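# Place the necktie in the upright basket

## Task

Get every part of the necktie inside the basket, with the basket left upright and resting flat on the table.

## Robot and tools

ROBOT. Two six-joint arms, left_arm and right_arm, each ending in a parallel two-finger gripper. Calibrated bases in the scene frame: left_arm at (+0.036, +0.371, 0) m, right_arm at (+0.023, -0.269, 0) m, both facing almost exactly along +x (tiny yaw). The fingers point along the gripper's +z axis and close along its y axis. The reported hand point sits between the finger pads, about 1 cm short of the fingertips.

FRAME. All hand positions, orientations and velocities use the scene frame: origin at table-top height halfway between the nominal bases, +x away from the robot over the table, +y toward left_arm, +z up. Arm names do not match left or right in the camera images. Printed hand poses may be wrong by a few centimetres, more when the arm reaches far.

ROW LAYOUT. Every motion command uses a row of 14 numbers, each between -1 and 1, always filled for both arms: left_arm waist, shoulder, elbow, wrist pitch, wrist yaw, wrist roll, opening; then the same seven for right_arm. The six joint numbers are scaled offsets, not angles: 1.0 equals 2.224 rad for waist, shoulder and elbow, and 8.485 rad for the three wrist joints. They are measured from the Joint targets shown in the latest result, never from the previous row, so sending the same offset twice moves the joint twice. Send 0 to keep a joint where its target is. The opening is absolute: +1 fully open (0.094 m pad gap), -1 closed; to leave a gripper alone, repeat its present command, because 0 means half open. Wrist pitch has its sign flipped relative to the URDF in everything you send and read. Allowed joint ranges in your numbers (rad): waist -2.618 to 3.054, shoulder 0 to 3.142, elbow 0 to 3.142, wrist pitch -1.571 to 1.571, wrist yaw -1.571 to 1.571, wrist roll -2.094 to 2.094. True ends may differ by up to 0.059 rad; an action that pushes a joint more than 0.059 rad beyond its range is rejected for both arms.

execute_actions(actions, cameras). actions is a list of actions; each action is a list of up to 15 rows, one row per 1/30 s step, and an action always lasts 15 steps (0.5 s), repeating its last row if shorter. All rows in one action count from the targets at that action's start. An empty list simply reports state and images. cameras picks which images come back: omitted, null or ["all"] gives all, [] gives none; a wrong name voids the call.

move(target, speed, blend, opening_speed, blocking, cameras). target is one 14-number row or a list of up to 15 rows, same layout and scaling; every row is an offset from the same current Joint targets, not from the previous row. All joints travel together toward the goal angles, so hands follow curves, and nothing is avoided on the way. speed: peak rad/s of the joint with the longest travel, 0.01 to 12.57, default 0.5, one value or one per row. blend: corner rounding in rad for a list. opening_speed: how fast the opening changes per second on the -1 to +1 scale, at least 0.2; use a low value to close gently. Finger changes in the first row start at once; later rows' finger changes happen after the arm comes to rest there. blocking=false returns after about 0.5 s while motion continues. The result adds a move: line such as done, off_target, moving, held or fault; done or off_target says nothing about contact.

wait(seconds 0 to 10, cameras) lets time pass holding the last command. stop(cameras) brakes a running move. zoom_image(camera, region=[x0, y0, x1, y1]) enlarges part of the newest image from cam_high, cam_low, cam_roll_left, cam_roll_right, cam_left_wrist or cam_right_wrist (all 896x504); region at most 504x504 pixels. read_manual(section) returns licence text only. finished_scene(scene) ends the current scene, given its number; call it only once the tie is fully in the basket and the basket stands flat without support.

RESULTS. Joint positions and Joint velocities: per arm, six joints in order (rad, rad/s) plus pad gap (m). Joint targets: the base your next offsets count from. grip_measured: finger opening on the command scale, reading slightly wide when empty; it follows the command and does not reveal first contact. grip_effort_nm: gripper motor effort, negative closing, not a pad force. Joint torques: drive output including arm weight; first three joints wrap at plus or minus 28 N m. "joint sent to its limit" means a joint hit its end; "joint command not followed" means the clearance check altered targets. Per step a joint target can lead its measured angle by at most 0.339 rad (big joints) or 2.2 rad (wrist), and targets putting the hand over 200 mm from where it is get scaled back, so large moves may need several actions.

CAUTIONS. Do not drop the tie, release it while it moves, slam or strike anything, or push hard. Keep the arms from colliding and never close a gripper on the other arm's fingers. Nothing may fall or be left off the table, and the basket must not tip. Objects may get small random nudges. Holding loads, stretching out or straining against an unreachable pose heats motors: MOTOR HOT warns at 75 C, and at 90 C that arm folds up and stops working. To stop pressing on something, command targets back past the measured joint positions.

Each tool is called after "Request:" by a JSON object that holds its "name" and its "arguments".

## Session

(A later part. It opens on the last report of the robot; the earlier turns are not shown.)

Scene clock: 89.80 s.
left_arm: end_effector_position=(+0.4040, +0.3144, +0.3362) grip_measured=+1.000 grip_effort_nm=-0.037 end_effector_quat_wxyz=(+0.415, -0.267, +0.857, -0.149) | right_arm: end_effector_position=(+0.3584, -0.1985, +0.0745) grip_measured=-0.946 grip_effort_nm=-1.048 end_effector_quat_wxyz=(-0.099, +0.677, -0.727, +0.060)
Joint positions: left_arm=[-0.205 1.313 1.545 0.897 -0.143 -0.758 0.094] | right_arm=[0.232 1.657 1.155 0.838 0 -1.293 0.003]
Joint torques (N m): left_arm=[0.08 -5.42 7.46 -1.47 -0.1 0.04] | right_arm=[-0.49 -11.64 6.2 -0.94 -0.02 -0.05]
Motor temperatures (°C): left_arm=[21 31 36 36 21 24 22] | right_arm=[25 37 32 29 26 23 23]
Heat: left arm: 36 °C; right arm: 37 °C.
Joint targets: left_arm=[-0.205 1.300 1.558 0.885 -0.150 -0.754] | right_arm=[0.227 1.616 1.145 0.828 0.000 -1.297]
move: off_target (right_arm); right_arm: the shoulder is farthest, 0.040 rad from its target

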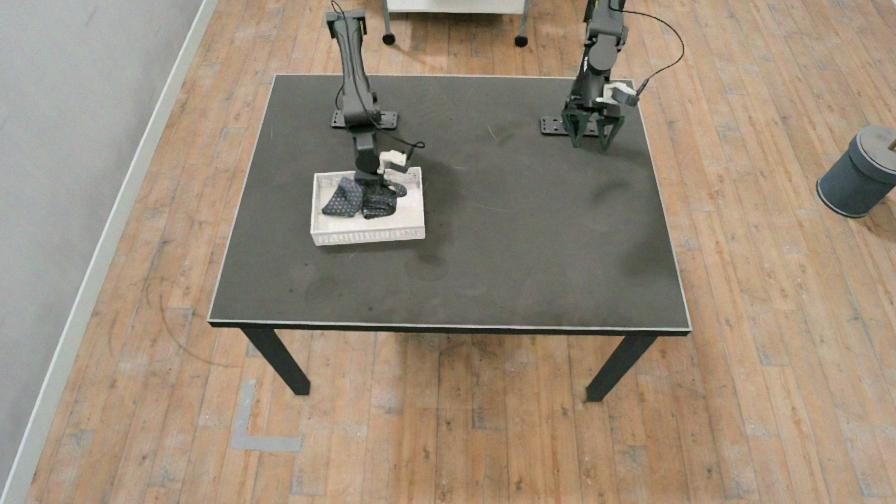

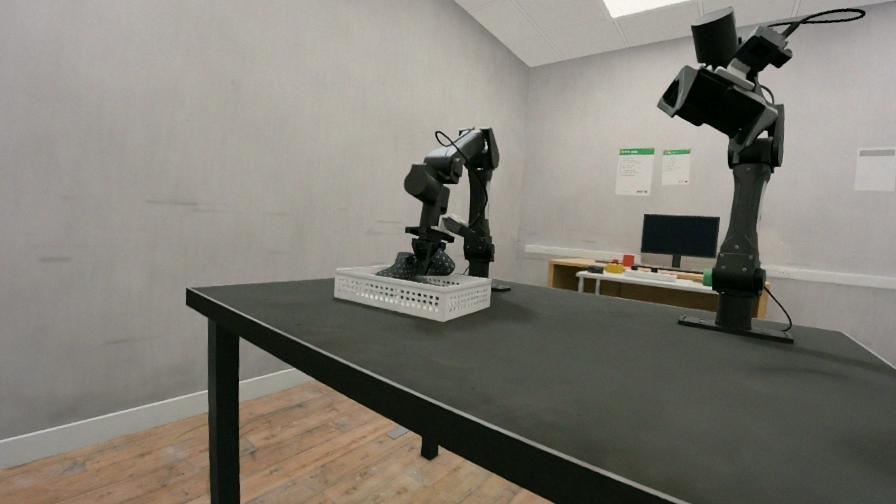

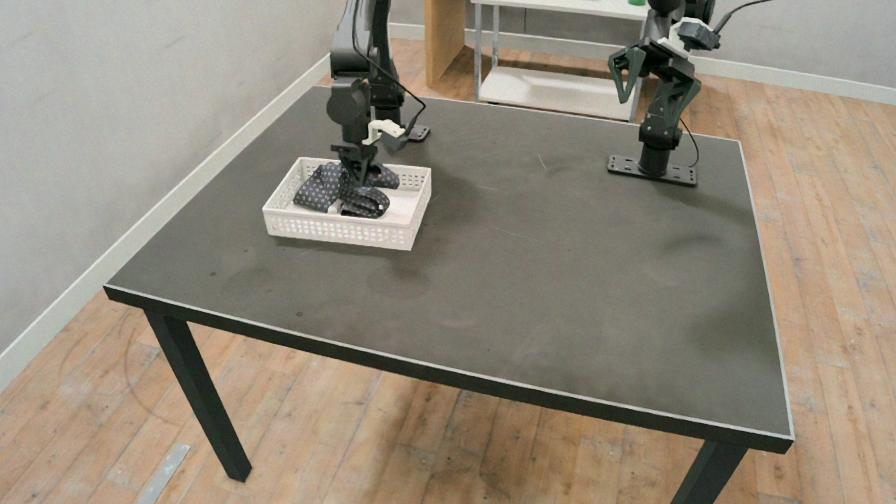

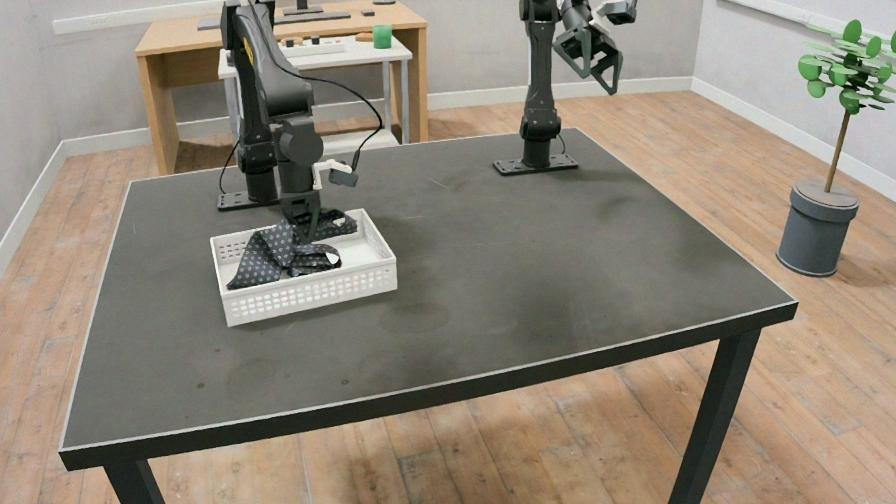

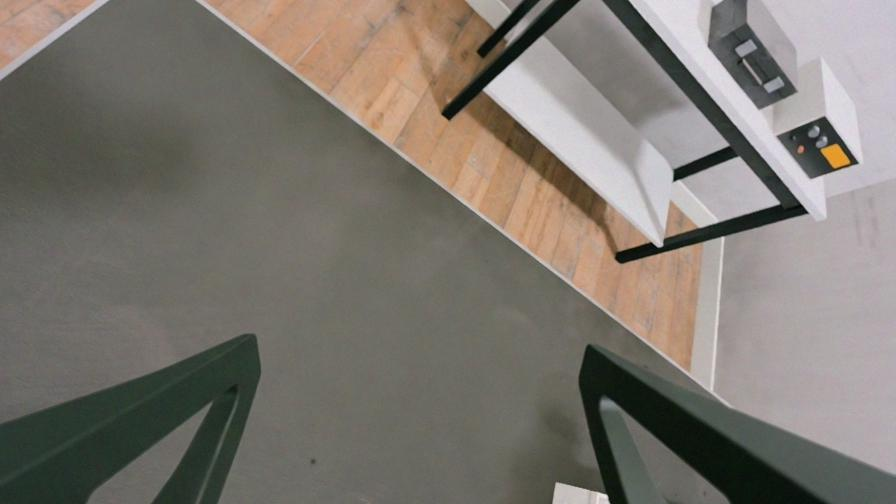

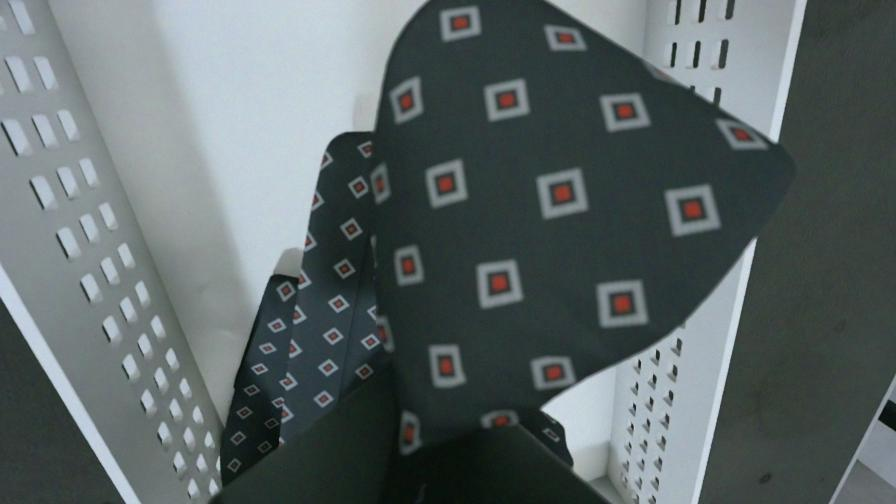

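Request:
{"name": "move", "arguments": {"target": [[0,0,0,0,0,0,1,0,0.025,0,-0.004,0,0,-1],[0,0,0,0,0,0,1,0,0.025,0,-0.004,0,0,-0.3],[0,0,0,0,0,0,1,0,-0.06,0.3,0.03,0,0,-0.3]], "speed": 0.4, "opening_speed": 1, "cameras": ["cam_high","cam_low","cam_roll_left","cam_roll_right"]}}

Scene clock: 95.57 s.
left_arm: end_effector_position=(+0.4040, +0.3144, +0.3362) grip_measured=+1.000 grip_effort_nm=-0.032 end_effector_quat_wxyz=(+0.415, -0.267, +0.857, -0.149) | right_arm: end_effector_position=(+0.4101, -0.1877, +0.3317) grip_measured=-0.303 grip_effort_nm=0.120 end_effector_quat_wxyz=(-0.326, +0.631, -0.676, +0.198)
Joint positions: left_arm=[-0.205 1.313 1.545 0.897 -0.143 -0.758 0.094] | right_arm=[0.232 1.504 1.787 1.073 0 -1.297 0.033]
Joint torques (N m): left_arm=[0.08 -5.42 7.45 -1.47 -0.1 0.03] | right_arm=[-0.49 -8.4 9.28 -1.66 0 0]
Heat: left arm: 36 °C; right arm: 37 °C.
Joint targets: left_arm=[-0.205 1.300 1.558 0.885 -0.150 -0.754] | right_arm=[0.227 1.483 1.813 1.083 0.000 -1.297]
move: done
Images, in order (width x height): cam_high 896x504, cam_low 896x504, cam_roll_left 896x504, cam_roll_right 896x504.

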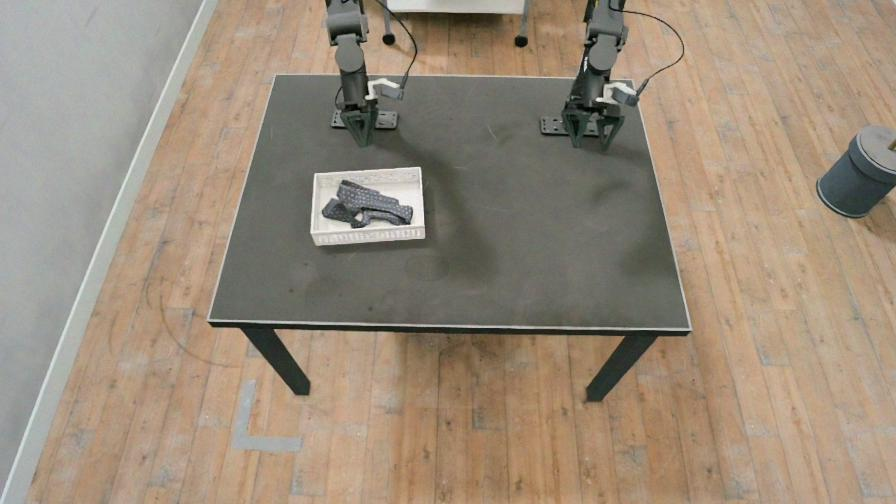

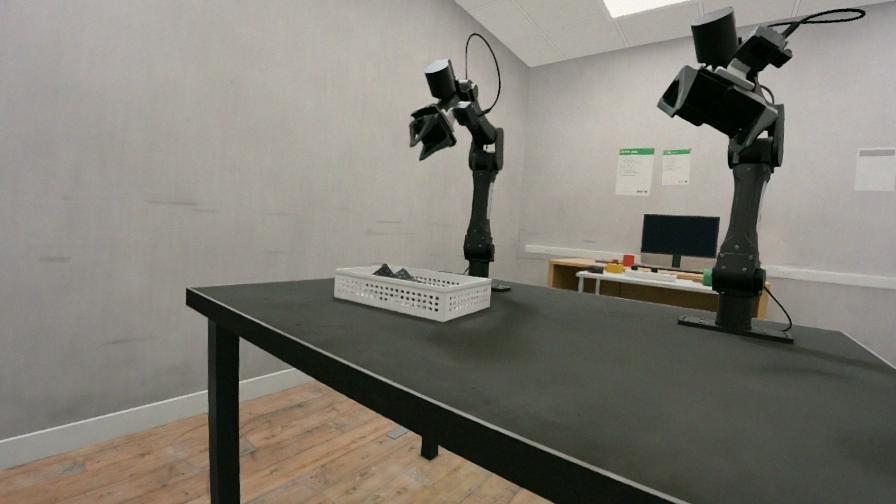

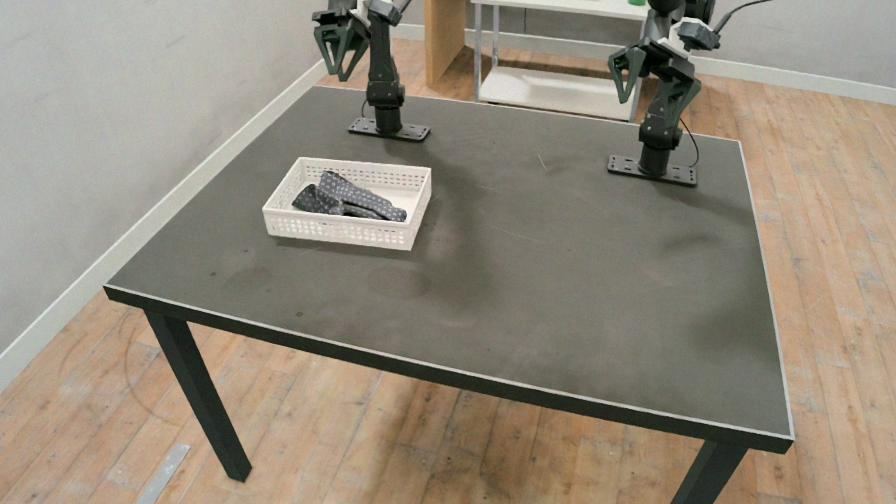

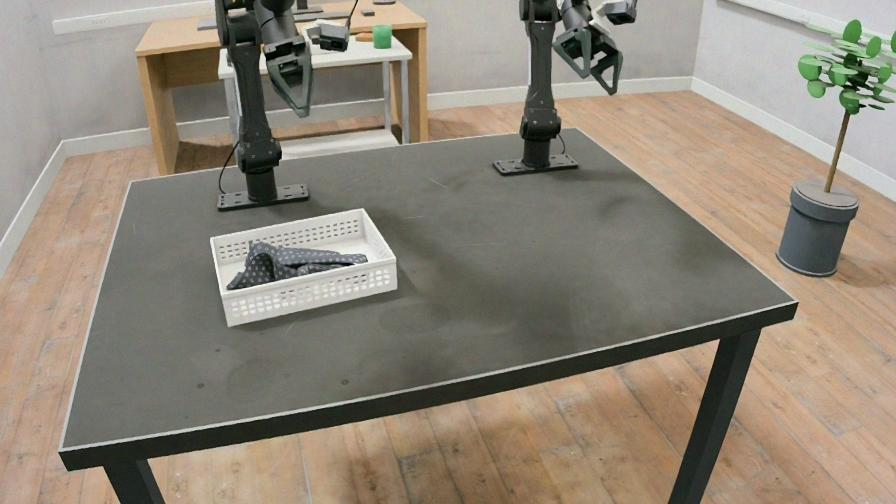

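All inside.

Request:
{"name": "finished_scene", "arguments": {"scene": 1}}

The scene is finished: the task was done.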